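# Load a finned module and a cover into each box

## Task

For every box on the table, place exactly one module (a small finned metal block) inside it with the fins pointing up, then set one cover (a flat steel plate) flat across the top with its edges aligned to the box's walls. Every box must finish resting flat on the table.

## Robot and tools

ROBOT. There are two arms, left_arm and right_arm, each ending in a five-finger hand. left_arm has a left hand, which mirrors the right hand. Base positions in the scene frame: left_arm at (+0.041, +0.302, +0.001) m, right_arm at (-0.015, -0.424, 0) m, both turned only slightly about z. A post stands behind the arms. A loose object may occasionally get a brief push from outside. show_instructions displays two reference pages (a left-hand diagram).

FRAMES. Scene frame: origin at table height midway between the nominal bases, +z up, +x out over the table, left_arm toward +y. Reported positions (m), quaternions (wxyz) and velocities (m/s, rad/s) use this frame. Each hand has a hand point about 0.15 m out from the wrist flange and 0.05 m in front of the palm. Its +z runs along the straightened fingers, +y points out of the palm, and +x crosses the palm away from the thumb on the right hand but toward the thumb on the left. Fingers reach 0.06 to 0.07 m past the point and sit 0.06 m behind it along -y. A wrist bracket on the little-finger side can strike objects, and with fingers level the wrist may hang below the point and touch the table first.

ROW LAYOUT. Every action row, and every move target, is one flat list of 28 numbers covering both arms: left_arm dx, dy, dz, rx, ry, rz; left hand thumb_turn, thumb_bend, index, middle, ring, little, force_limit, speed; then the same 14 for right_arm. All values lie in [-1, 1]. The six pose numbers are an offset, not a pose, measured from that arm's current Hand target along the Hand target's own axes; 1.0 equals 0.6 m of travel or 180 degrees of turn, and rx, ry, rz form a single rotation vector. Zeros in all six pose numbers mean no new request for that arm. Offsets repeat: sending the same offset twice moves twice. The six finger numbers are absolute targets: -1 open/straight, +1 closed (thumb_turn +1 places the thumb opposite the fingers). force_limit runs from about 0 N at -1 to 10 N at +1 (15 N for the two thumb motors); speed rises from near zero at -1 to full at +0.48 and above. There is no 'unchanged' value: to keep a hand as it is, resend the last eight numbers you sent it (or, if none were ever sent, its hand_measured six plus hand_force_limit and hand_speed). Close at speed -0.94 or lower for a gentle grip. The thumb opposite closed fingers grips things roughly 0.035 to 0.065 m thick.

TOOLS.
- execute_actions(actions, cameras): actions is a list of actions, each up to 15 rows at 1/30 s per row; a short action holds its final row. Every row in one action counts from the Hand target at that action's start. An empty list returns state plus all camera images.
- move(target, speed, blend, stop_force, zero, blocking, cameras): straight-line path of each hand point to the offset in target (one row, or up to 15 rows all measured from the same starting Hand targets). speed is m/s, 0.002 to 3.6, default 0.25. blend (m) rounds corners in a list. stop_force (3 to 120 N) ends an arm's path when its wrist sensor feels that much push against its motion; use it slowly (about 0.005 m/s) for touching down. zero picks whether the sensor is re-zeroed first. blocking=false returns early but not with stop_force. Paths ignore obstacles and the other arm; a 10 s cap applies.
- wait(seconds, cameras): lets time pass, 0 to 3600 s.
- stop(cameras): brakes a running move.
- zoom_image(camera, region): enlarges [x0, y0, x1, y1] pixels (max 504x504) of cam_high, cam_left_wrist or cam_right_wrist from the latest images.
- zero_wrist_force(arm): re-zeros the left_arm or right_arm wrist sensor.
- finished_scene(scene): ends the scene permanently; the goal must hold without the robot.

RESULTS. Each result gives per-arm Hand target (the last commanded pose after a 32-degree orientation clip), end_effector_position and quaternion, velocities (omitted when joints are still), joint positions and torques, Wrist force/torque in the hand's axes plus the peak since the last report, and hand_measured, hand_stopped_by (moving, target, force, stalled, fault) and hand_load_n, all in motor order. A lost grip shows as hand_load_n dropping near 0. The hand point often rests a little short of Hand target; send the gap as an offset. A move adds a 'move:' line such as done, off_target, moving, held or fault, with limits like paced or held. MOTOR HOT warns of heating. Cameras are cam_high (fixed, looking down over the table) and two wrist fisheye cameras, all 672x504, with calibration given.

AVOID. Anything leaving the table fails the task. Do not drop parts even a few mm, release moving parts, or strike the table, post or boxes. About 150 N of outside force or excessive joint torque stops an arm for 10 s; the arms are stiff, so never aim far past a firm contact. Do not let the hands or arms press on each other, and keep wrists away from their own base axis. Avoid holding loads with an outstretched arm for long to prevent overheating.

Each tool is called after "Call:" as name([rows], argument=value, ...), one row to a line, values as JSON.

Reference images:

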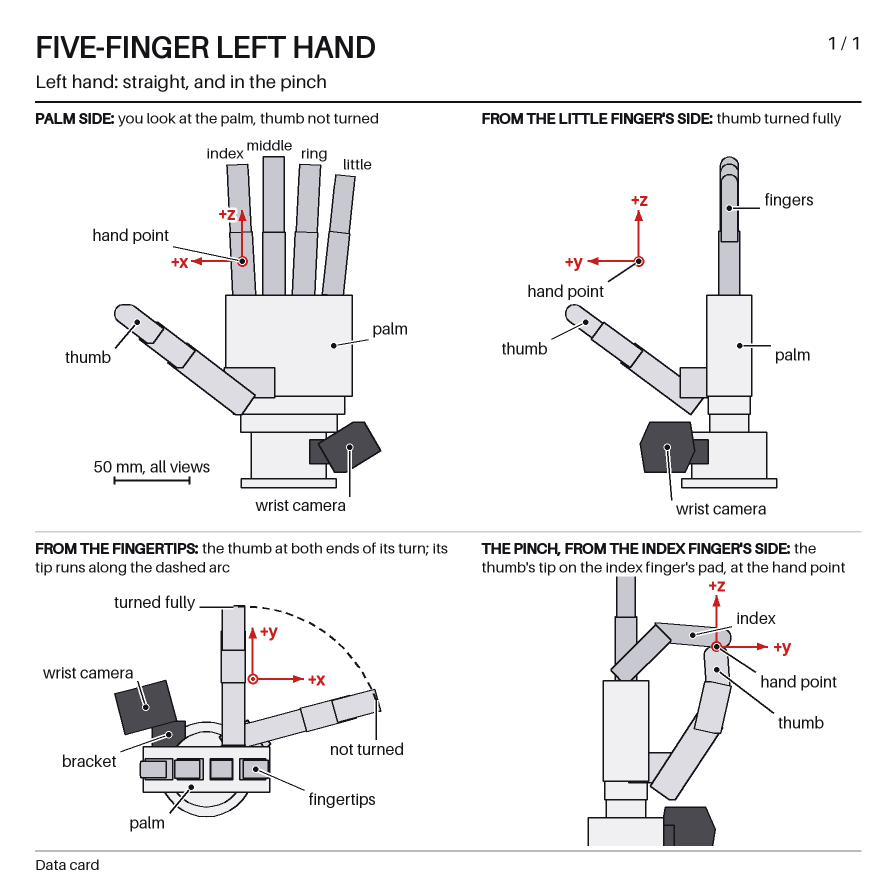

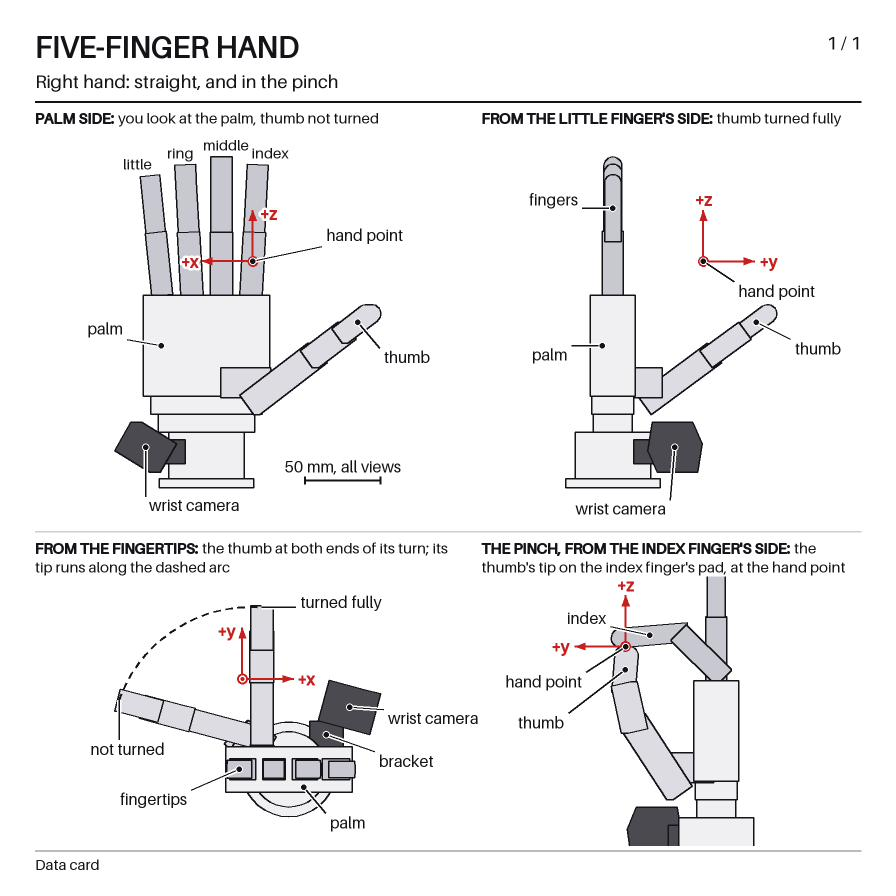

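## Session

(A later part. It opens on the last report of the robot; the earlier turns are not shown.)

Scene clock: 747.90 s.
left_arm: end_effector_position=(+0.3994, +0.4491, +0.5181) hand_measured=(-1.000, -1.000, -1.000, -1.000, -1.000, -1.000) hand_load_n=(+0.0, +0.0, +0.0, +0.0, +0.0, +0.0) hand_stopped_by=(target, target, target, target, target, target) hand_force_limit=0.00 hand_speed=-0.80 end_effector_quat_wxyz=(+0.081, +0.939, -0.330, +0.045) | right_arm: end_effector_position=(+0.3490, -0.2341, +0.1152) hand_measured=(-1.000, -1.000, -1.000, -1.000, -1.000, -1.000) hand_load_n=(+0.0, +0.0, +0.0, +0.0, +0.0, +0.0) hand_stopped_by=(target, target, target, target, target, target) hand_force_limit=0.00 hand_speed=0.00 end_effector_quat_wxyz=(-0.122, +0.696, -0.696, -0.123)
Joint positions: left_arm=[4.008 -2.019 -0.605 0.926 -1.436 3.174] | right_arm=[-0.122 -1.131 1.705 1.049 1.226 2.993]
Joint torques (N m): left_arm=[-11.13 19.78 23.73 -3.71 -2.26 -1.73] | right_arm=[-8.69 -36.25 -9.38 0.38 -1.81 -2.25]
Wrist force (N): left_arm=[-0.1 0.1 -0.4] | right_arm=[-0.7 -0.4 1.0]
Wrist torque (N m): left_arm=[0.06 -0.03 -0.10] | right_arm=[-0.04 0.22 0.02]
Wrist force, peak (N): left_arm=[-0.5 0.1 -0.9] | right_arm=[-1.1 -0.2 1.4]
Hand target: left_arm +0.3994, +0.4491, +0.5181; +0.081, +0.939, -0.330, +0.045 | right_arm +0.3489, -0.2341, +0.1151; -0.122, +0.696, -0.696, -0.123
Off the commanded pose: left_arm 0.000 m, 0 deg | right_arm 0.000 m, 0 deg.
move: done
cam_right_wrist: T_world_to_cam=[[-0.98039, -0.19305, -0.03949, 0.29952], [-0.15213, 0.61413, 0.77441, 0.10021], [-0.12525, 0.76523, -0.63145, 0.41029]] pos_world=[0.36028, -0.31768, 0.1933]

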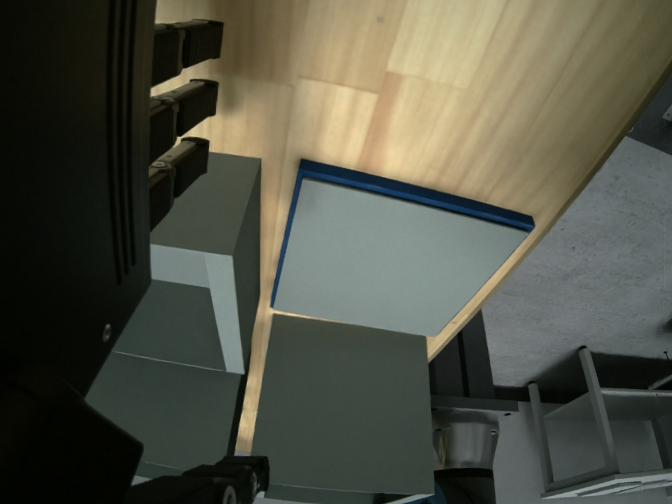

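Call:
zoom_image(camera="cam_right_wrist", region=[285, 150, 355, 220])

Call:
zoom_image(camera="cam_right_wrist", region=[480, 190, 550, 250])

Scaled by 7.200 from the camera's image (finer frame: 960x720).

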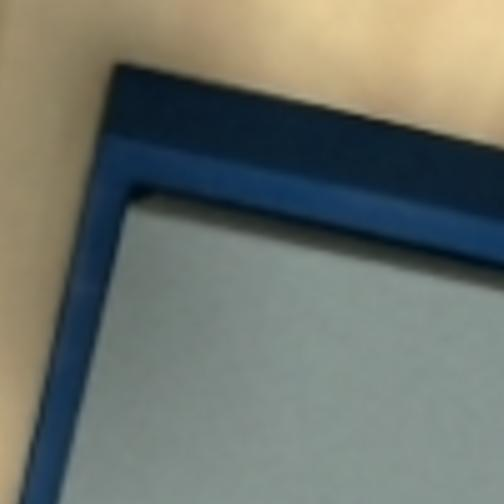

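Scaled by 7.200 from the camera's image (finer frame: 960x720).

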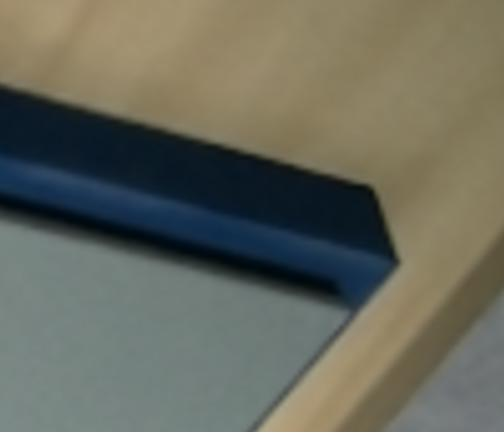

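Call:
move([
  [0,0,0,0,0,0,-1,-1,-1,-1,-1,-1,0,-0.8, 0,0,0,0,0,0,-1,-1,1,1,1,1,0,0],
  [0,0,0,0,0,0,-1,-1,-1,-1,-1,-1,0,-0.8, -0.0152,0.0167,0.1243,0,0,0,-1,-1,1,1,1,1,0,0],
], speed=0.1, cameras=["cam_right_wrist"])

Call:
zoom_image(camera="cam_right_wrist", region=[300, 130, 420, 230])

Scene clock: 1130.60 s.
left_arm: end_effector_position=(+0.3994, +0.4491, +0.5181) hand_measured=(-1.000, -1.000, -1.000, -1.000, -1.000, -1.000) hand_load_n=(+0.0, +0.0, +0.0, +0.0, +0.0, +0.0) hand_stopped_by=(target, target, target, target, target, target) hand_force_limit=0.00 hand_speed=-0.80 end_effector_quat_wxyz=(+0.081, +0.939, -0.330, +0.045) | right_arm: end_effector_position=(+0.3388, -0.2001, +0.0482) hand_measured=(-1.000, -1.000, +1.000, +1.000, +1.000, +1.000) hand_load_n=(+0.0, +0.0, +0.0, +0.0, +0.0, +0.0) hand_stopped_by=(target, target, target, target, target, target) hand_force_limit=0.00 hand_speed=0.00 end_effector_quat_wxyz=(-0.122, +0.696, -0.696, -0.123)
Joint positions: left_arm=[4.008 -2.019 -0.605 0.926 -1.436 3.174] | right_arm=[-0.042 -1.044 1.768 0.87 1.223 3.079]
Joint torques (N m): left_arm=[-11.74 19.75 23.96 -3.75 -2.28 -1.78] | right_arm=[7.88 -24.88 -7.07 0.35 -1.75 2.14]
Wrist force (N): left_arm=[-0.3 0.1 -0.6] | right_arm=[-1.3 -0.3 1.6]
Wrist torque (N m): left_arm=[0.07 0.01 -0.12] | right_arm=[-0.04 0.28 -0.13]
Wrist force, peak (N): left_arm=[-0.2 0.0 -1.1] | right_arm=[-1.1 -0.4 2.0]
Hand target: left_arm +0.3994, +0.4491, +0.5181; +0.081, +0.939, -0.330, +0.045 | right_arm +0.3388, -0.2000, +0.0482; -0.122, +0.696, -0.696, -0.123
Off the commanded pose: left_arm 0.000 m, 0 deg | right_arm 0.000 m, 0 deg.
move: done
cam_right_wrist: T_world_to_cam=[[-0.98039, -0.19304, -0.03952, 0.29345], [-0.15212, 0.61396, 0.77454, 0.12951], [-0.12525, 0.76537, -0.63128, 0.34077]] pos_world=[0.35008, -0.28368, 0.1264]

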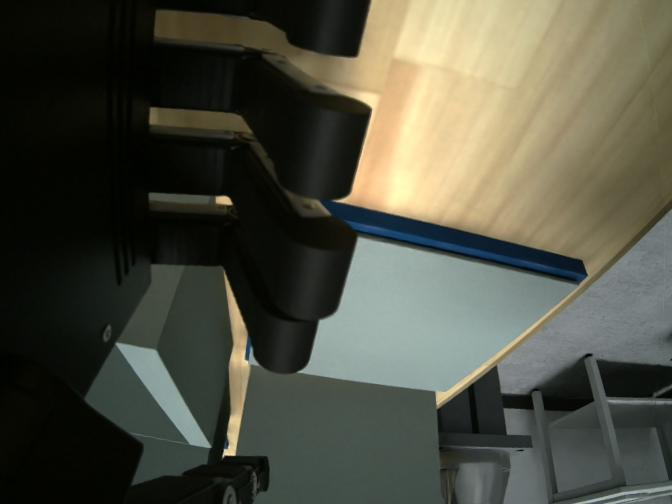

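Scaled by 4.200 from the camera's image (finer frame: 960x720).

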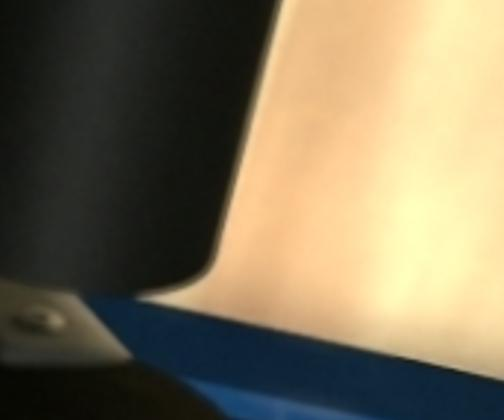

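Call:
zoom_image(camera="cam_right_wrist", region=[530, 230, 610, 300])

Call:
zoom_image(camera="cam_right_wrist", region=[350, 195, 450, 265])

Scaled by 6.300 from the camera's image (finer frame: 960x720).

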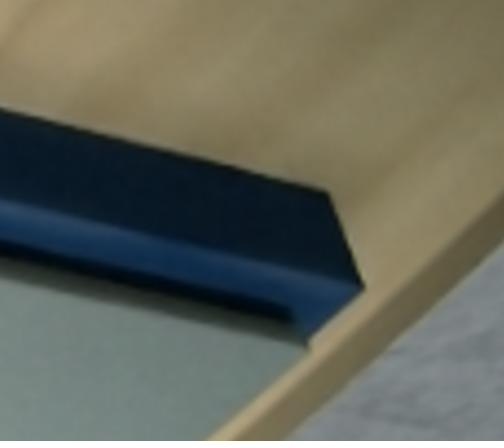

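Scaled by 5.040 from the camera's image (finer frame: 960x720).

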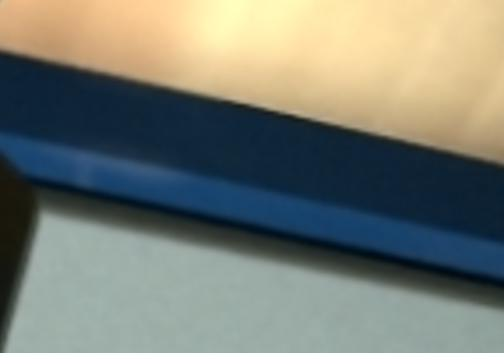

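Call:
move(target=[0.0553,-0.0275,0.2042,0.0683,0.0070,-0.6016,-1,-1,-1,-1,-1,-1,0,-0.8, 0.1013,-0.0183,-0.3065,0,0,0,-1,-1,1,1,1,1,0,0], speed=0.3, cameras=["cam_high"])

Scene clock: 1659.03 s.
left_arm: end_effector_position=(+0.4393, +0.4191, +0.4002) hand_measured=(-1.000, -1.000, -1.000, -1.000, -1.000, -1.000) hand_load_n=(+0.0, +0.0, +0.0, +0.0, +0.0, +0.0) hand_stopped_by=(target, target, target, target, target, target) hand_force_limit=0.00 hand_speed=-0.80 end_effector_quat_wxyz=(+0.000, +0.820, +0.573, -0.001) | right_arm: end_effector_position=(+0.3501, -0.3199, +0.2002) hand_measured=(-1.000, -1.000, +1.000, +1.000, +1.000, +1.000) hand_load_n=(+0.0, +0.0, +0.0, +0.0, +0.0, +0.0) hand_stopped_by=(target, target, target, target, target, target) hand_force_limit=0.00 hand_speed=0.00 end_effector_quat_wxyz=(-0.122, +0.696, -0.696, -0.123)
Joint positions: left_arm=[3.8 -1.654 -1.324 1.406 -1.571 1.062] | right_arm=[-0.326 -1.23 1.625 1.299 1.244 2.778]
Joint torques (N m): left_arm=[-12.54 7.59 19.46 -0.96 -2.42 -2.08] | right_arm=[-8.13 -33.91 -23.23 4.66 0.94 -2.34]
Wrist force (N): left_arm=[-0.1 0.1 -1.1] | right_arm=[-0.9 -0.2 1.7]
Wrist torque (N m): left_arm=[0.05 -0.03 -0.01] | right_arm=[-0.02 0.22 0.01]
Wrist force, peak (N): left_arm=[0.0 -0.2 -1.5] | right_arm=[-1.6 -0.5 1.9]
Hand target: left_arm +0.4393, +0.4191, +0.4002; +0.000, +0.820, +0.573, -0.001 | right_arm +0.3501, -0.3200, +0.2002; -0.122, +0.696, -0.696, -0.123
Off the commanded pose: left_arm 0.000 m, 0 deg | right_arm 0.000 m, 0 deg.
move: done

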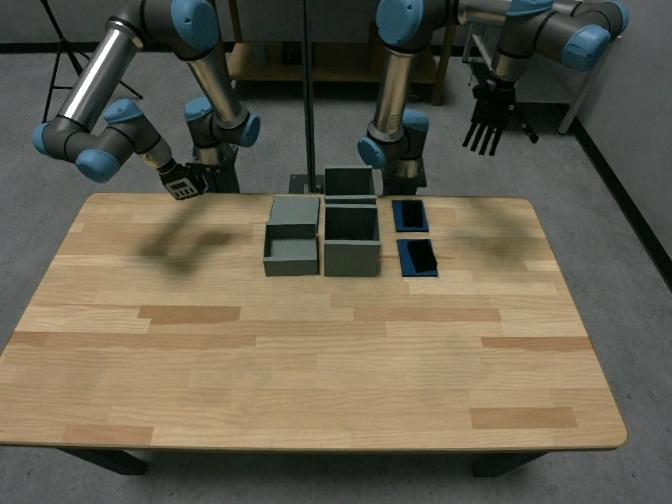

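Call:
move(target=[0,0,0,0,0,-0.611,-1,-1,-1,-1,-1,-1,0,-0.8,0,0,0,0,0,0,-1,-1,1,1,1,1,0,0], speed=0.4, cameras=["all"])

Scene clock: 1706.30 s.
left_arm: end_effector_position=(+0.4393, +0.4191, +0.4002) hand_measured=(-1.000, -1.000, -1.000, -1.000, -1.000, -1.000) hand_load_n=(+0.0, +0.0, +0.0, +0.0, +0.0, +0.0) hand_stopped_by=(target, target, target, target, target, target) hand_force_limit=0.00 hand_speed=-0.80 end_effector_quat_wxyz=(+0.000, +0.001, +1.000, +0.000) | right_arm: end_effector_position=(+0.3501, -0.3200, +0.2002) hand_measured=(-1.000, -1.000, +1.000, +1.000, +1.000, +1.000) hand_load_n=(+0.0, +0.0, +0.0, +0.0, +0.0, +0.0) hand_stopped_by=(target, target, target, target, target, target) hand_force_limit=0.00 hand_speed=0.00 end_effector_quat_wxyz=(-0.122, +0.696, -0.696, -0.123)
Joint positions: left_arm=[3.535 -1.877 -1.053 1.359 -1.571 -1.123] | right_arm=[-0.326 -1.23 1.625 1.299 1.244 2.778]
Joint torques (N m): left_arm=[-11.81 16.41 26.27 -3.74 -2.55 -2.27] | right_arm=[-7.27 -33.69 -23.19 4.56 0.91 -2.38]
Wrist force (N): left_arm=[-0.1 -0.2 -1.1] | right_arm=[-1.1 -0.2 1.7]
Wrist torque (N m): left_arm=[0.02 -0.05 -0.01] | right_arm=[-0.03 0.24 0.00]
Wrist force, peak (N): left_arm=[-0.1 -0.1 -1.6] | right_arm=[-1.4 -0.1 2.0]
Hand target: left_arm +0.4393, +0.4191, +0.4002; +0.000, +0.001, +1.000, +0.000 | right_arm +0.3501, -0.3200, +0.2002; -0.122, +0.696, -0.696, -0.123
Off the commanded pose: left_arm 0.000 m, 0 deg | right_arm 0.000 m, 0 deg.
move: done
cam_left_wrist: T_world_to_cam=[[-0.25221, -0.96767, 0.00342, 0.52122], [-0.82464, 0.21678, 0.52247, 0.06565], [-0.50632, 0.12895, -0.85265, 0.62312]] pos_world=[0.50109, 0.40978, 0.49521]
cam_right_wrist: T_world_to_cam=[[-0.98039, -0.19305, -0.03952, 0.28739], [-0.15213, 0.61402, 0.77449, 0.08716], [-0.12525, 0.76532, -0.63135, 0.5299]] pos_world=[0.36138, -0.40358, 0.2784]

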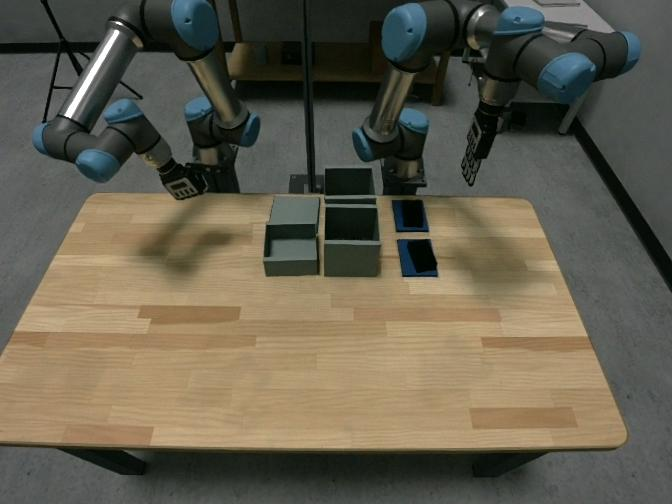

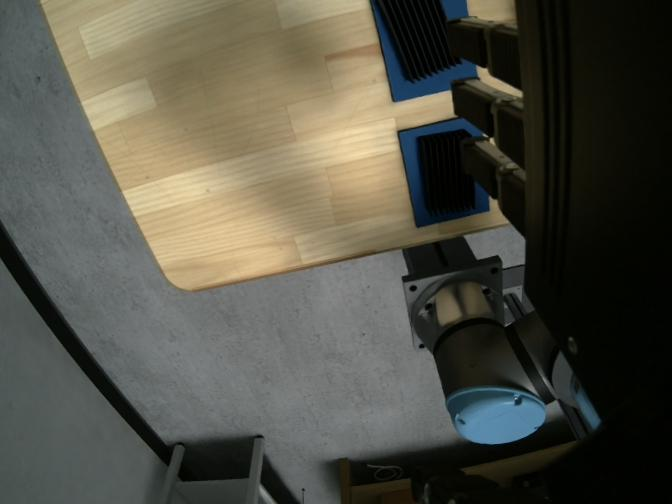

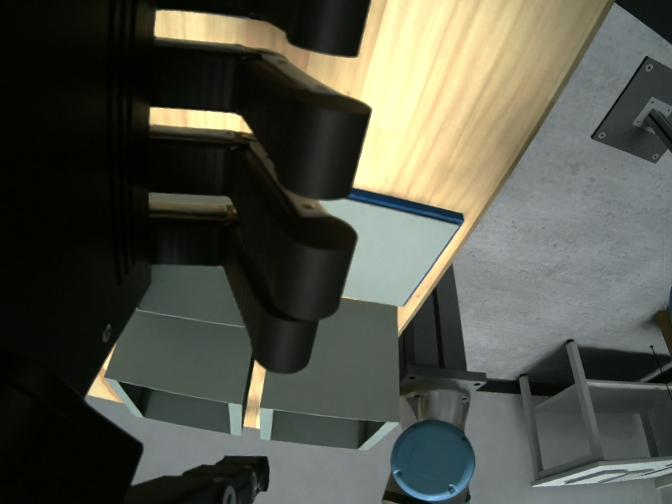

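Call:
zoom_image(camera="cam_right_wrist", region=[330, 170, 490, 320])

Call:
zoom_image(camera="cam_left_wrist", region=[360, 0, 540, 240])

Call:
zoom_image(camera="cam_high", region=[250, 150, 450, 300])

Scaled by 3.150 from the camera's image (finer frame: 960x720).

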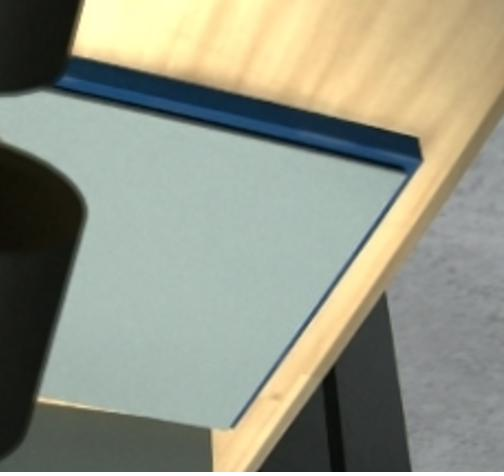

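Scaled by 2.100 from the camera's image (finer frame: 960x720).

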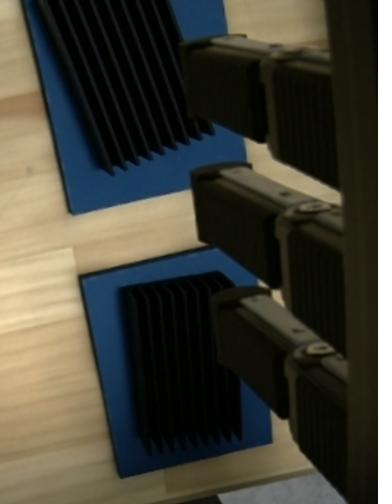

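Scaled by 2.520 from the camera's image (finer frame: 960x720).

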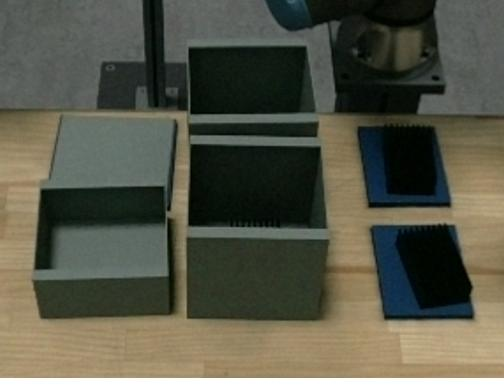

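Call:
move(target=[0,-0.6,-0.083,0,0,0,-1,-1,-1,-1,-1,-1,0,-0.8,0,0,0,0,0,0,-1,-1,1,1,1,1,0,0], speed=0.3, cameras=["cam_left_wrist"])

Scene clock: 1928.17 s.
left_arm: end_effector_position=(+0.4384, +0.0592, +0.4502) hand_measured=(-1.000, -1.000, -1.000, -1.000, -1.000, -1.000) hand_load_n=(+0.0, -0.5, +0.0, +0.0, +0.0, +0.0) hand_stopped_by=(target, target, target, target, target, target) hand_force_limit=0.00 hand_speed=-0.80 end_effector_quat_wxyz=(+0.000, +0.001, +1.000, +0.000) | right_arm: end_effector_position=(+0.3501, -0.3200, +0.2002) hand_measured=(-1.000, -1.000, +1.000, +1.000, +1.000, +1.000) hand_load_n=(+0.0, +0.0, +0.0, +0.5, +0.0, +0.0) hand_stopped_by=(target, target, target, target, target, target) hand_force_limit=0.00 hand_speed=0.00 end_effector_quat_wxyz=(-0.122, +0.696, -0.696, -0.123)
Joint positions: left_arm=[2.732 -2.295 -0.253 0.977 -1.57 -1.926] | right_arm=[-0.326 -1.23 1.625 1.299 1.244 2.778]
Joint torques (N m): left_arm=[-10.88 28.2 22.92 -3.29 -2.6 -2.29] | right_arm=[-7.73 -33.59 -23.49 4.49 0.8 -2.32]
Wrist force (N): left_arm=[-0.3 -0.1 -1.4] | right_arm=[-1.5 0.0 1.7]
Wrist torque (N m): left_arm=[0.06 0.00 -0.03] | right_arm=[0.01 0.31 -0.03]
Wrist force, peak (N): left_arm=[-0.1 -1.7 -1.7] | right_arm=[-1.4 -0.3 2.1]
Hand target: left_arm +0.4384, +0.0591, +0.4503; +0.000, +0.001, +1.000, +0.000 | right_arm +0.3501, -0.3200, +0.2002; -0.122, +0.696, -0.696, -0.123
Off the commanded pose: left_arm 0.000 m, 0 deg | right_arm 0.000 m, 0 deg.
move: done
cam_left_wrist: T_world_to_cam=[[-0.25206, -0.96771, 0.00344, 0.1725], [-0.82468, 0.21667, 0.52245, 0.11693], [-0.50633, 0.12885, -0.85266, 0.71177]] pos_world=[0.50029, 0.04988, 0.54521]

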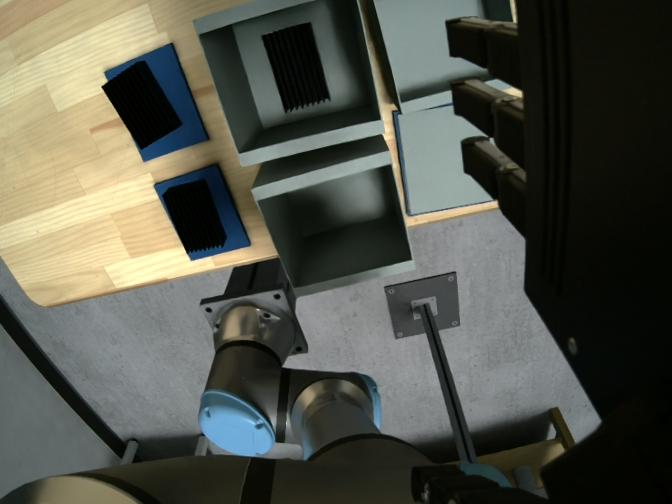

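Call:
zoom_image(camera="cam_left_wrist", region=[190, 0, 430, 180])

Call:
zoom_image(camera="cam_left_wrist", region=[230, 120, 470, 300])

Call:
zoom_image(camera="cam_left_wrist", region=[80, 30, 280, 280])

Call:
zoom_image(camera="cam_left_wrist", region=[370, 80, 530, 230])

Scaled by 2.100 from the camera's image (finer frame: 960x720).

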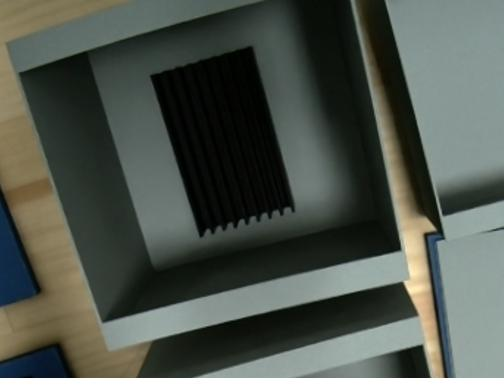

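Scaled by 2.100 from the camera's image (finer frame: 960x720).

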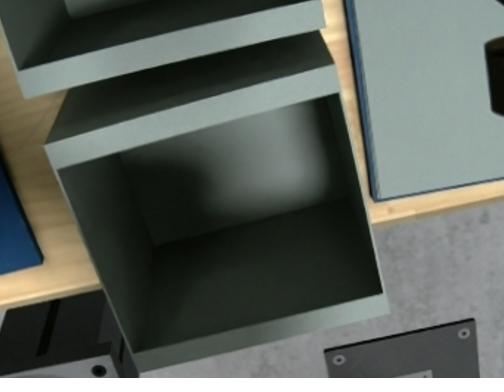

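Scaled by 2.016 from the camera's image (finer frame: 960x720).

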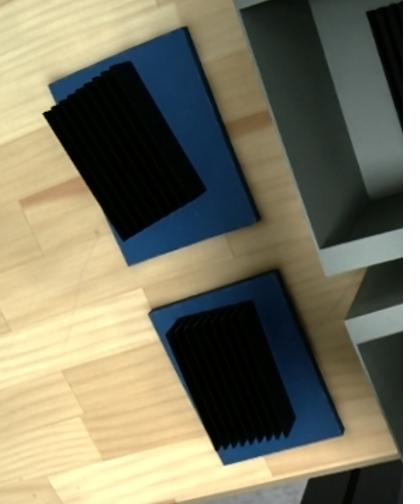

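Scaled by 3.150 from the camera's image (finer frame: 960x720).

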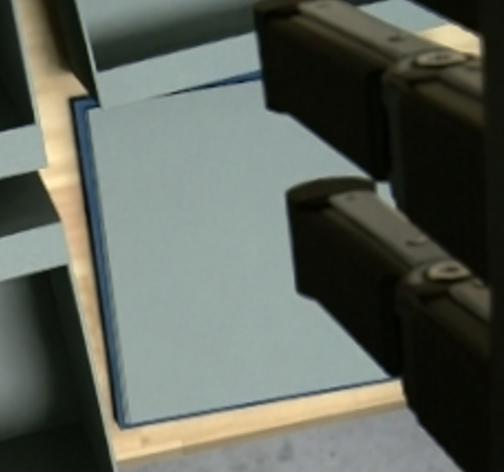

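Call:
zoom_image(camera="cam_left_wrist", region=[385, 180, 425, 220])

Call:
zoom_image(camera="cam_left_wrist", region=[385, 95, 435, 145])

Scaled by 12.600 from the camera's image (finer frame: 960x720).

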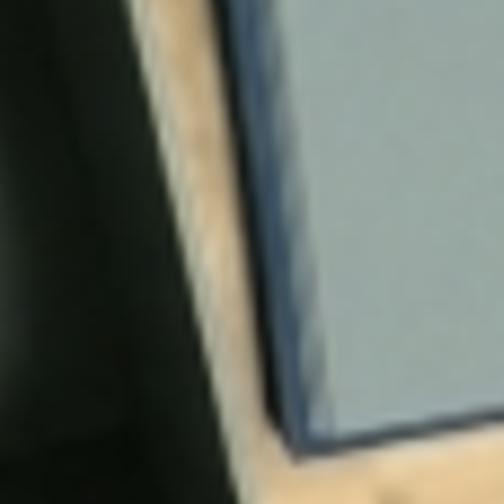

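Scaled by 10.080 from the camera's image (finer frame: 960x720).

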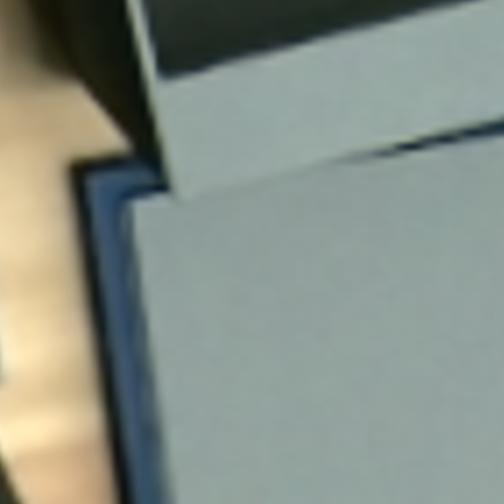

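Call:
move(target=[-0.0228,0.5623,0.3337,0.2217,-0.0184,-0.0506,1,-1,-0.8,-0.8,-0.8,-0.8,0,-0.5,0,0,0,0,0,0,-1,-1,1,1,1,1,0,0], speed=0.3, cameras=["cam_left_wrist", "cam_high"])

Scene clock: 2076.93 s.
left_arm: end_effector_position=(+0.4528, +0.3963, +0.2498) hand_measured=(+1.000, -1.000, -0.800, -0.800, -0.800, -0.800) hand_load_n=(+0.0, +0.0, +0.0, +0.0, +0.0, +0.0) hand_stopped_by=(target, target, target, target, target, target) hand_force_limit=0.00 hand_speed=-0.50 end_effector_quat_wxyz=(+0.027, -0.077, +0.936, -0.341) | right_arm: end_effector_position=(+0.3501, -0.3200, +0.2002) hand_measured=(-1.000, -1.000, +1.000, +1.000, +1.000, +1.000) hand_load_n=(+0.0, +0.0, +0.0, +0.0, +0.0, +0.0) hand_stopped_by=(target, target, target, target, target, target) hand_force_limit=0.00 hand_speed=0.00 end_effector_quat_wxyz=(-0.122, +0.696, -0.696, -0.123)
Joint positions: left_arm=[3.84 -1.983 -1.454 1.431 -1.006 -0.856] | right_arm=[-0.326 -1.23 1.625 1.299 1.244 2.778]
Joint torques (N m): left_arm=[11.37 20.21 26.71 -3.99 4.06 2.16] | right_arm=[-6.6 -32.04 -22.98 4.24 0.54 -2.15]
Wrist force (N): left_arm=[0.3 1.1 -2.2] | right_arm=[-1.0 -0.2 1.9]
Wrist torque (N m): left_arm=[0.24 -0.08 -0.11] | right_arm=[-0.03 0.21 0.01]
Wrist force, peak (N): left_arm=[0.0 3.2 -2.6] | right_arm=[-1.6 -0.3 2.0]
Hand target: left_arm +0.4528, +0.3963, +0.2498; +0.027, -0.077, +0.936, -0.341 | right_arm +0.3501, -0.3200, +0.2002; -0.122, +0.696, -0.696, -0.123
Off the commanded pose: left_arm 0.000 m, 0 deg | right_arm 0.000 m, 0 deg.
move: done
cam_left_wrist: T_world_to_cam=[[-0.12543, -0.77046, 0.62503, 0.21225], [-0.89558, 0.35899, 0.26279, 0.20095], [-0.42685, -0.5268, -0.73504, 0.69918]] pos_world=[0.50504, 0.45972, 0.32845]
Images, in order (width x height): cam_high 672x504, cam_left_wrist 672x504.

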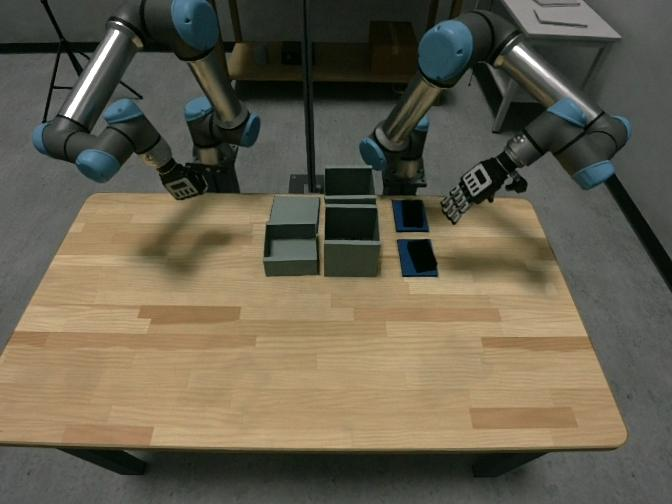

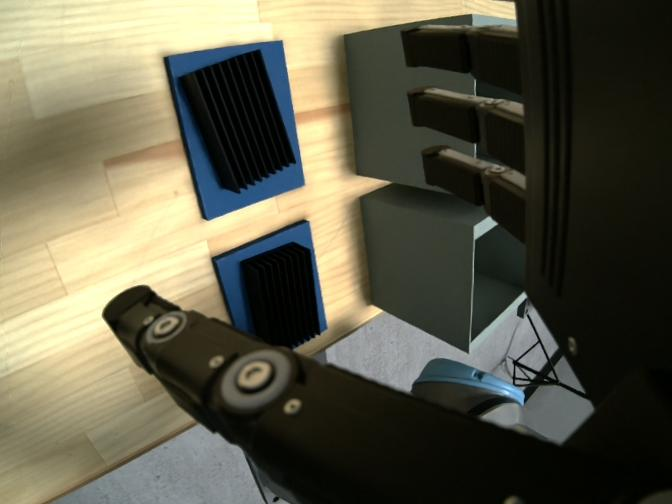

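Call:
zoom_image(camera="cam_left_wrist", region=[150, 30, 330, 230])

Scaled by 2.520 from the camera's image (finer frame: 960x720).

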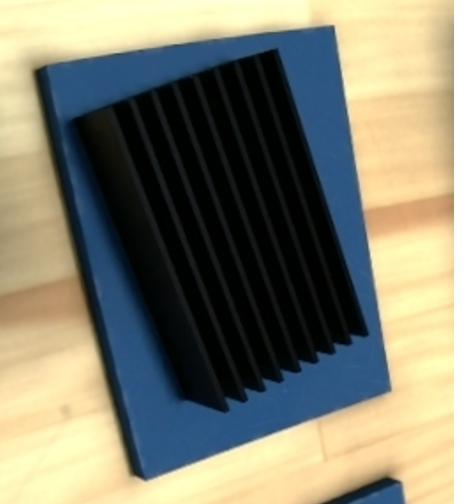

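Call:
move(target=[0.0135,0.0277,0.2637,0,0,0,1,-1,-0.4,-0.4,-0.4,-0.7,0,-0.5,0,0,0,0,0,0,-1,-1,1,1,1,1,0,0], speed=0.15, cameras=["cam_left_wrist"])

Scene clock: 2202.20 s.
left_arm: end_effector_position=(+0.4591, +0.3072, +0.1180) hand_measured=(+1.000, -1.000, -0.400, -0.400, -0.400, -0.700) hand_load_n=(+0.0, +0.0, +0.0, +0.0, +0.0, +0.0) hand_stopped_by=(target, target, target, target, target, target) hand_force_limit=0.00 hand_speed=-0.50 end_effector_quat_wxyz=(+0.027, -0.077, +0.936, -0.341) | right_arm: end_effector_position=(+0.3501, -0.3200, +0.2002) hand_measured=(-1.000, -1.000, +1.000, +1.000, +1.000, +1.000) hand_load_n=(-0.5, +0.0, +0.0, +0.0, +0.0, +0.0) hand_stopped_by=(target, target, target, target, target, target) hand_force_limit=0.00 hand_speed=0.00 end_effector_quat_wxyz=(-0.122, +0.696, -0.696, -0.123)
Joint positions: left_arm=[3.673 -2.058 -1.688 1.844 -0.943 -1.044] | right_arm=[-0.326 -1.23 1.625 1.299 1.244 2.778]
Joint torques (N m): left_arm=[-11.35 20.29 2.38 -1.05 4.09 -2.23] | right_arm=[-6.83 -33 -22.52 4.2 0.56 -2.26]
Wrist force (N): left_arm=[0.3 1.2 -1.9] | right_arm=[-1.2 -0.1 2.1]
Wrist torque (N m): left_arm=[0.22 -0.09 0.00] | right_arm=[-0.04 0.24 -0.01]
Wrist force, peak (N): left_arm=[0.1 1.0 -3.2] | right_arm=[-1.3 -0.3 2.3]
Hand target: left_arm +0.4591, +0.3072, +0.1180; +0.027, -0.077, +0.936, -0.341 | right_arm +0.3501, -0.3200, +0.2002; -0.122, +0.696, -0.696, -0.123
Off the commanded pose: left_arm 0.000 m, 0 deg | right_arm 0.000 m, 0 deg.
move: done
cam_left_wrist: T_world_to_cam=[[-0.12543, -0.77046, 0.62503, 0.22677], [-0.89558, 0.35899, 0.26279, 0.27321], [-0.42685, -0.5268, -0.73504, 0.55805]] pos_world=[0.51133, 0.37062, 0.19665]

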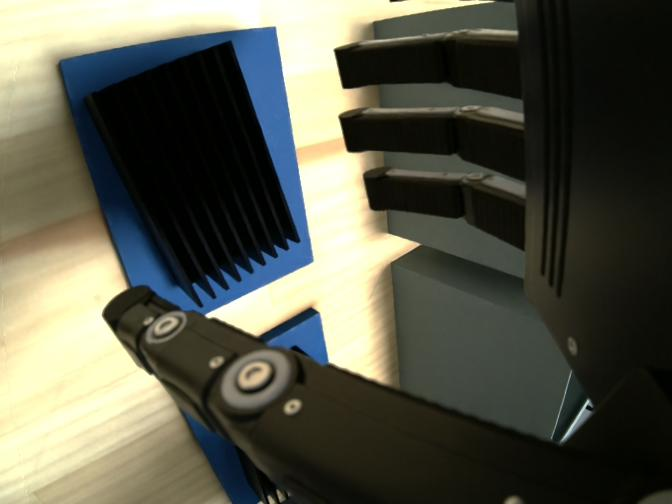

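Call:
zoom_image(camera="cam_left_wrist", region=[50, 20, 330, 320])

Scaled by 1.680 from the camera's image (finer frame: 960x720).

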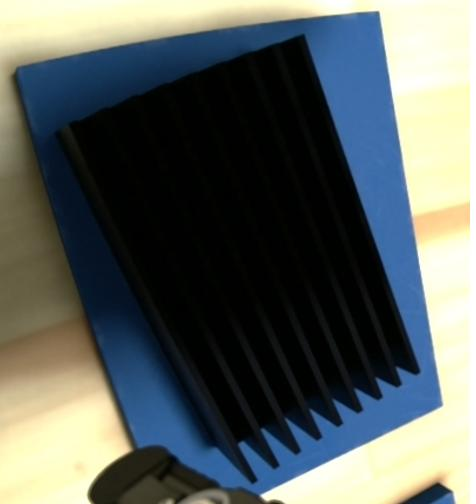

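Call:
move(target=[0.001,0.0415,0.0587,0,0,0,1,-1,-0.4,-0.4,-0.4,-0.7,0,-0.5,0,0,0,0,0,0,-1,-1,1,1,1,1,0,0], speed=0.08, cameras=["cam_left_wrist"])

Scene clock: 2261.13 s.
left_arm: end_effector_position=(+0.4591, +0.3035, +0.0751) hand_measured=(+1.000, -1.000, -0.400, -0.400, -0.400, -0.700) hand_load_n=(+0.0, +0.0, +0.0, +0.0, +0.0, +0.0) hand_stopped_by=(target, target, target, target, target, target) hand_force_limit=0.00 hand_speed=-0.50 end_effector_quat_wxyz=(+0.027, -0.077, +0.936, -0.341) | right_arm: end_effector_position=(+0.3501, -0.3200, +0.2002) hand_measured=(-1.000, -1.000, +1.000, +1.000, +1.000, +1.000) hand_load_n=(+0.0, +0.0, +0.0, +0.0, +0.0, +0.0) hand_stopped_by=(target, target, target, target, target, target) hand_force_limit=0.00 hand_speed=0.00 end_effector_quat_wxyz=(-0.122, +0.696, -0.696, -0.123)
Joint positions: left_arm=[3.665 -2.117 -1.725 1.946 -0.941 -1.052] | right_arm=[-0.326 -1.23 1.625 1.299 1.244 2.778]
Joint torques (N m): left_arm=[-11.89 21.63 0.9 -1.18 4.28 -2.22] | right_arm=[-6.43 -31.64 -22.72 4.33 0.31 -2.19]
Wrist force (N): left_arm=[0.1 0.9 -2.0] | right_arm=[-1.2 -0.3 1.9]
Wrist torque (N m): left_arm=[0.17 -0.06 -0.01] | right_arm=[-0.04 0.26 -0.01]
Wrist force, peak (N): left_arm=[0.4 1.2 -2.5] | right_arm=[-1.8 -0.4 2.1]
Hand target: left_arm +0.4591, +0.3035, +0.0750; +0.027, -0.077, +0.936, -0.341 | right_arm +0.3501, -0.3200, +0.2002; -0.122, +0.696, -0.696, -0.123
Off the commanded pose: left_arm 0.000 m, 0 deg | right_arm 0.000 m, 0 deg.
move: done
cam_left_wrist: T_world_to_cam=[[-0.12543, -0.77046, 0.62503, 0.2508], [-0.89558, 0.35899, 0.26279, 0.28584], [-0.42685, -0.5268, -0.73504, 0.5245]] pos_world=[0.51133, 0.36692, 0.15365]

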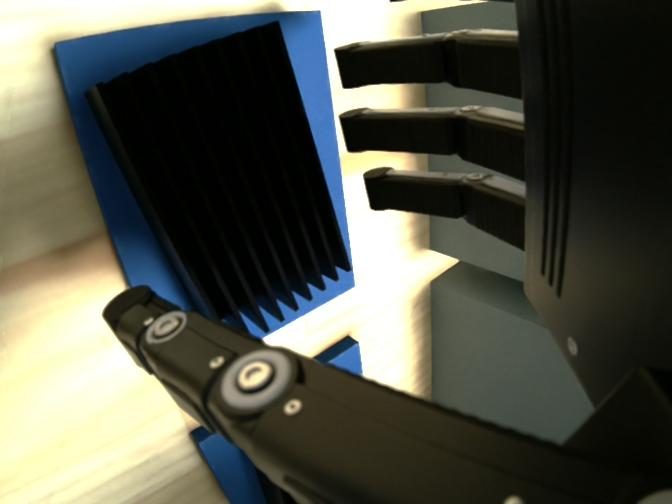

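Call:
zoom_image(camera="cam_left_wrist", region=[180, 200, 420, 360])

Call:
zoom_image(camera="cam_left_wrist", region=[50, 10, 350, 130])

Scaled by 2.100 from the camera's image (finer frame: 960x720).

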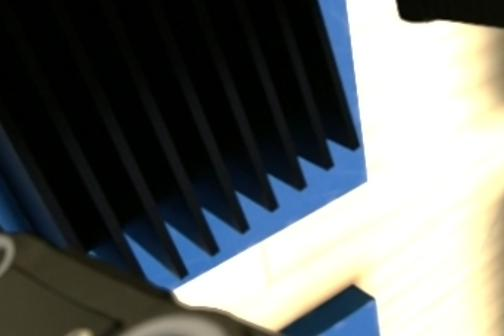

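Scaled by 1.680 from the camera's image (finer frame: 960x720).

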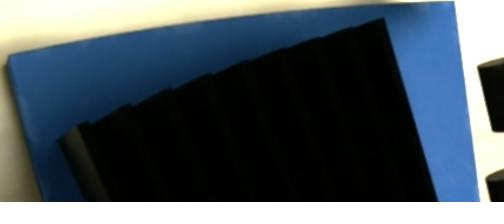

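Call:
move(target=[0.0067,0.0262,0.0435,0,0,0,1,-1,-0.4,-0.4,-0.4,-0.7,0,-0.5,0,0,0,0,0,0,-1,-1,1,1,1,1,0,0], speed=0.03, stop_force=8, cameras=["cam_left_wrist"])

Scene clock: 2322.20 s.
left_arm: end_effector_position=(+0.4559, +0.2982, +0.0449) hand_measured=(+1.000, -1.000, -0.400, -0.400, -0.400, -0.700) hand_load_n=(+0.0, +0.0, +0.0, +0.0, +0.0, +0.0) hand_stopped_by=(target, target, target, target, target, target) hand_force_limit=0.00 hand_speed=-0.50 end_effector_quat_wxyz=(+0.027, -0.077, +0.936, -0.341) | right_arm: end_effector_position=(+0.3501, -0.3200, +0.2002) hand_measured=(-1.000, -1.000, +1.000, +1.000, +1.000, +1.000) hand_load_n=(+0.0, +0.0, +0.0, +0.0, +0.0, +0.0) hand_stopped_by=(target, target, target, target, target, target) hand_force_limit=0.00 hand_speed=0.00 end_effector_quat_wxyz=(-0.122, +0.696, -0.696, -0.123)
Joint positions: left_arm=[3.659 -2.157 -1.757 2.021 -0.939 -1.06] | right_arm=[-0.326 -1.23 1.625 1.299 1.244 2.778]
Joint torques (N m): left_arm=[-11.52 21.52 0.24 -1.3 4.23 -2.35] | right_arm=[-6.29 -30.84 -23.56 4.08 0.23 -2.21]
Wrist force (N): left_arm=[0.2 1.0 -2.3] | right_arm=[-1.4 -0.3 1.6]
Wrist torque (N m): left_arm=[0.20 -0.10 0.01] | right_arm=[-0.04 0.28 -0.02]
Wrist force, peak (N): left_arm=[0.4 1.0 -2.5] | right_arm=[-1.3 -0.5 2.3]
Hand target: left_arm +0.4559, +0.2982, +0.0449; +0.027, -0.077, +0.936, -0.341 | right_arm +0.3501, -0.3200, +0.2002; -0.122, +0.696, -0.696, -0.123
Off the commanded pose: left_arm 0.000 m, 0 deg | right_arm 0.000 m, 0 deg.
move: done
cam_left_wrist: T_world_to_cam=[[-0.12543, -0.77046, 0.62503, 0.26513], [-0.89558, 0.35899, 0.26279, 0.29279], [-0.42685, -0.5268, -0.73504, 0.49821]] pos_world=[0.50814, 0.36162, 0.12355]

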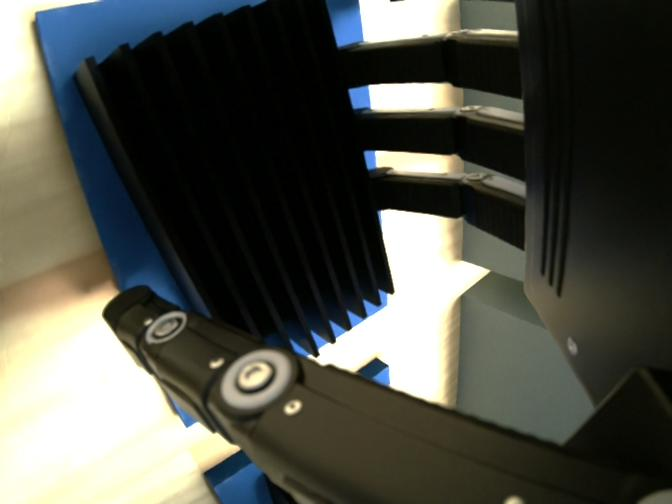

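Call:
move(target=[0,0.0064,0.0077,0,0,0,1,-1,-0.4,-0.4,-0.4,-0.7,0,-0.5,0,0,0,0,0,0,-1,-1,1,1,1,1,0,0], speed=0.01, stop_force=5)

Scene clock: 2336.40 s.
left_arm: end_effector_position=(+0.4559, +0.2981, +0.0433) hand_measured=(+1.000, -1.000, -0.400, -0.400, -0.400, -0.700) hand_load_n=(+0.0, +0.0, +0.0, +0.0, +0.0, +0.0) hand_stopped_by=(target, target, target, target, target, target) hand_force_limit=0.00 hand_speed=-0.50 end_effector_quat_wxyz=(+0.027, -0.077, +0.936, -0.341) | right_arm: end_effector_position=(+0.3501, -0.3200, +0.2002) hand_measured=(-1.000, -1.000, +1.000, +1.000, +1.000, +1.000) hand_load_n=(+0.0, +0.0, +0.0, +0.0, +0.0, +0.0) hand_stopped_by=(target, target, target, target, target, target) hand_force_limit=0.00 hand_speed=0.00 end_effector_quat_wxyz=(-0.122, +0.696, -0.696, -0.123)
Joint positions: left_arm=[3.659 -2.159 -1.757 2.025 -0.939 -1.06] | right_arm=[-0.326 -1.23 1.625 1.299 1.244 2.778]
Joint torques (N m): left_arm=[-3.46 44.94 21 -2.81 -2.43 0.37] | right_arm=[-5.42 -31.32 -22.94 4.14 0.04 -2.21]
Wrist force (N): left_arm=[0.1 -3.4 -6.9] | right_arm=[-1.3 -0.2 1.8]
Wrist torque (N m): left_arm=[0.34 -0.21 0.11] | right_arm=[-0.03 0.27 -0.01]
Wrist force, peak (N): left_arm=[0.5 -9.9 -12.7] | right_arm=[-1.6 -0.3 2.2]
Hand target: left_arm +0.4559, +0.2982, +0.0433; +0.027, -0.077, +0.936, -0.341 (not the last commanded pose) | right_arm +0.3501, -0.3200, +0.2002; -0.122, +0.696, -0.696, -0.123
Off the commanded pose: left_arm 0.004 m, 0 deg | right_arm 0.000 m, 0 deg.
move: contact (left_arm)

Call:
wait(seconds=0.1, cameras=["cam_left_wrist"])

Call:
zoom_image(camera="cam_left_wrist", region=[280, 20, 480, 240])

Scene clock: 2347.83 s.
left_arm: end_effector_position=(+0.4559, +0.2982, +0.0433) hand_measured=(+1.000, -1.000, -0.400, -0.400, -0.400, -0.700) hand_load_n=(+0.0, +0.0, +0.0, +0.5, +0.0, +0.0) hand_stopped_by=(target, target, target, target, target, target) hand_force_limit=0.00 hand_speed=-0.50 end_effector_quat_wxyz=(+0.027, -0.077, +0.936, -0.341) | right_arm: end_effector_position=(+0.3501, -0.3200, +0.2002) hand_measured=(-1.000, -1.000, +1.000, +1.000, +1.000, +1.000) hand_load_n=(-0.5, +0.0, +0.0, +0.0, +0.0, +0.0) hand_stopped_by=(target, target, target, target, target, target) hand_force_limit=0.00 hand_speed=0.00 end_effector_quat_wxyz=(-0.122, +0.696, -0.696, -0.123)
Joint positions: left_arm=[3.659 -2.159 -1.757 2.025 -0.939 -1.06] | right_arm=[-0.326 -1.23 1.625 1.299 1.244 2.778]
Joint torques (N m): left_arm=[9.67 45.55 21.12 -2.66 -1.05 1.83] | right_arm=[-5.84 -30.72 -23.33 4.04 0.22 -2.05]
Wrist force (N): left_arm=[0.4 -3.5 -6.8] | right_arm=[-1.4 -0.2 1.9]
Wrist torque (N m): left_arm=[0.33 -0.24 0.13] | right_arm=[-0.03 0.29 -0.03]
Wrist force, peak (N): left_arm=[0.3 -3.5 -7.3] | right_arm=[-1.5 -0.3 2.3]
Hand target: left_arm +0.4559, +0.2982, +0.0433; +0.027, -0.077, +0.936, -0.341 (not the last commanded pose) | right_arm +0.3501, -0.3200, +0.2002; -0.122, +0.696, -0.696, -0.123
Off the commanded pose: left_arm 0.004 m, 0 deg | right_arm 0.000 m, 0 deg.
wait: 0.10 s; at rest from the start
cam_left_wrist: T_world_to_cam=[[-0.1254, -0.77042, 0.62509, 0.26609], [-0.8956, 0.35897, 0.26277, 0.29323], [-0.42683, -0.52687, -0.735, 0.49705]] pos_world=[0.50814, 0.36162, 0.12195]

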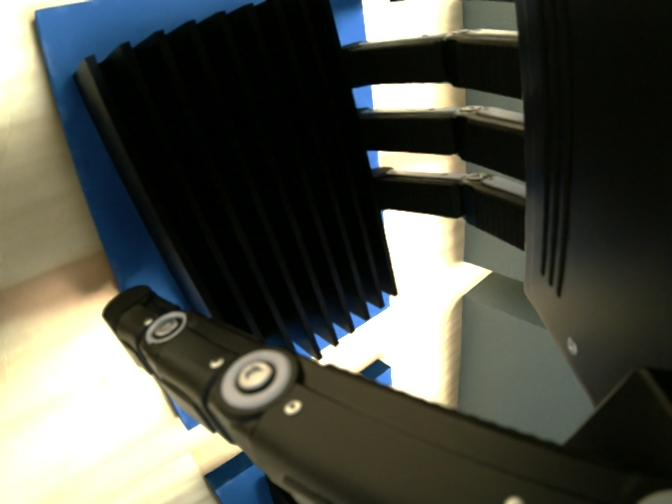

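Scaled by 2.291 from the camera's image (finer frame: 960x720).

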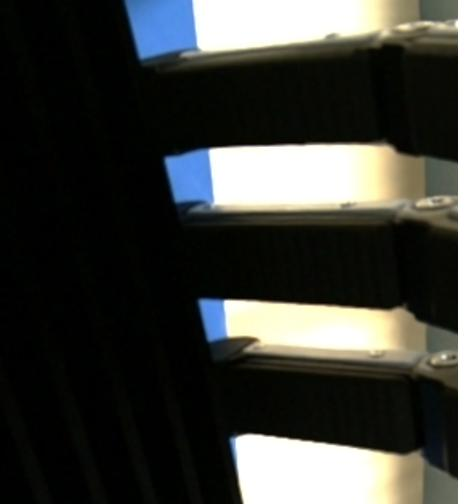

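Call:
move([
  [0,-0.0397,-0.0472,0,0,0,1,-1,-0.4,-0.4,-0.4,-0.7,0,-0.5,0,0,0,0,0,0,-1,-1,1,1,1,1,0,0],
  [0,-0.0397,-0.0472,0,0,0,1,-1,-0.4,1,-0.4,1,0,-0.5,0,0,0,0,0,0,-1,-1,1,1,1,1,0,0],
], speed=0.05, cameras=["cam_left_wrist"])

Scene clock: 2425.90 s.
left_arm: end_effector_position=(+0.4559, +0.2981, +0.0804) hand_measured=(+1.000, -1.000, -0.400, +1.000, -0.400, +1.000) hand_load_n=(+0.0, +0.0, +0.0, +0.5, +0.0, +0.0) hand_stopped_by=(target, target, target, target, target, target) hand_force_limit=0.00 hand_speed=-0.50 end_effector_quat_wxyz=(+0.027, -0.077, +0.936, -0.341) | right_arm: end_effector_position=(+0.3501, -0.3200, +0.2002) hand_measured=(-1.000, -1.000, +1.000, +1.000, +1.000, +1.000) hand_load_n=(+0.0, +0.0, +0.0, +0.0, +0.0, +0.0) hand_stopped_by=(target, target, target, target, target, target) hand_force_limit=0.00 hand_speed=0.00 end_effector_quat_wxyz=(-0.122, +0.696, -0.696, -0.123)
Joint positions: left_arm=[3.659 -2.1 -1.735 1.943 -0.939 -1.06] | right_arm=[-0.326 -1.23 1.625 1.299 1.244 2.778]
Joint torques (N m): left_arm=[-11.67 46.05 22.5 -3.65 3.87 1.92] | right_arm=[-4.1 -30.34 -23.1 3.89 -0.17 -2.14]
Wrist force (N): left_arm=[0.3 0.8 -2.3] | right_arm=[-1.6 -0.2 1.8]
Wrist torque (N m): left_arm=[0.19 -0.10 0.00] | right_arm=[-0.03 0.32 -0.04]
Wrist force, peak (N): left_arm=[0.2 -3.8 -7.1] | right_arm=[-1.7 -0.2 2.2]
Hand target: left_arm +0.4559, +0.2981, +0.0804; +0.027, -0.077, +0.936, -0.341 | right_arm +0.3501, -0.3200, +0.2002; -0.122, +0.696, -0.696, -0.123
Off the commanded pose: left_arm 0.000 m, 0 deg | right_arm 0.000 m, 0 deg.
move: done
cam_left_wrist: T_world_to_cam=[[-0.1254, -0.77042, 0.62509, 0.24288], [-0.8956, 0.35897, 0.26277, 0.28354], [-0.42683, -0.52687, -0.735, 0.52419]] pos_world=[0.50814, 0.36152, 0.15895]

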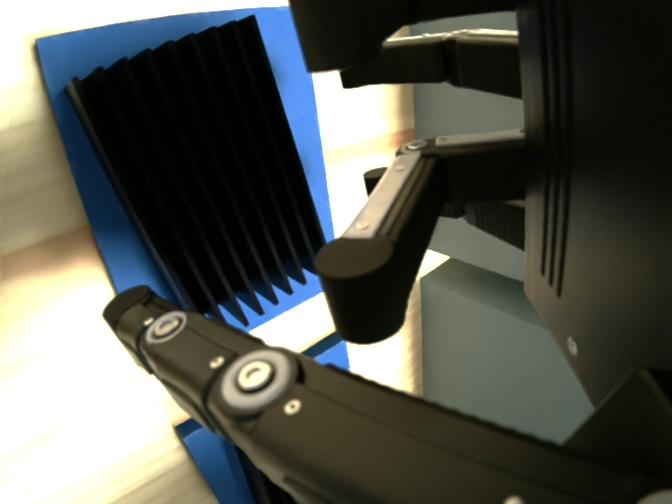

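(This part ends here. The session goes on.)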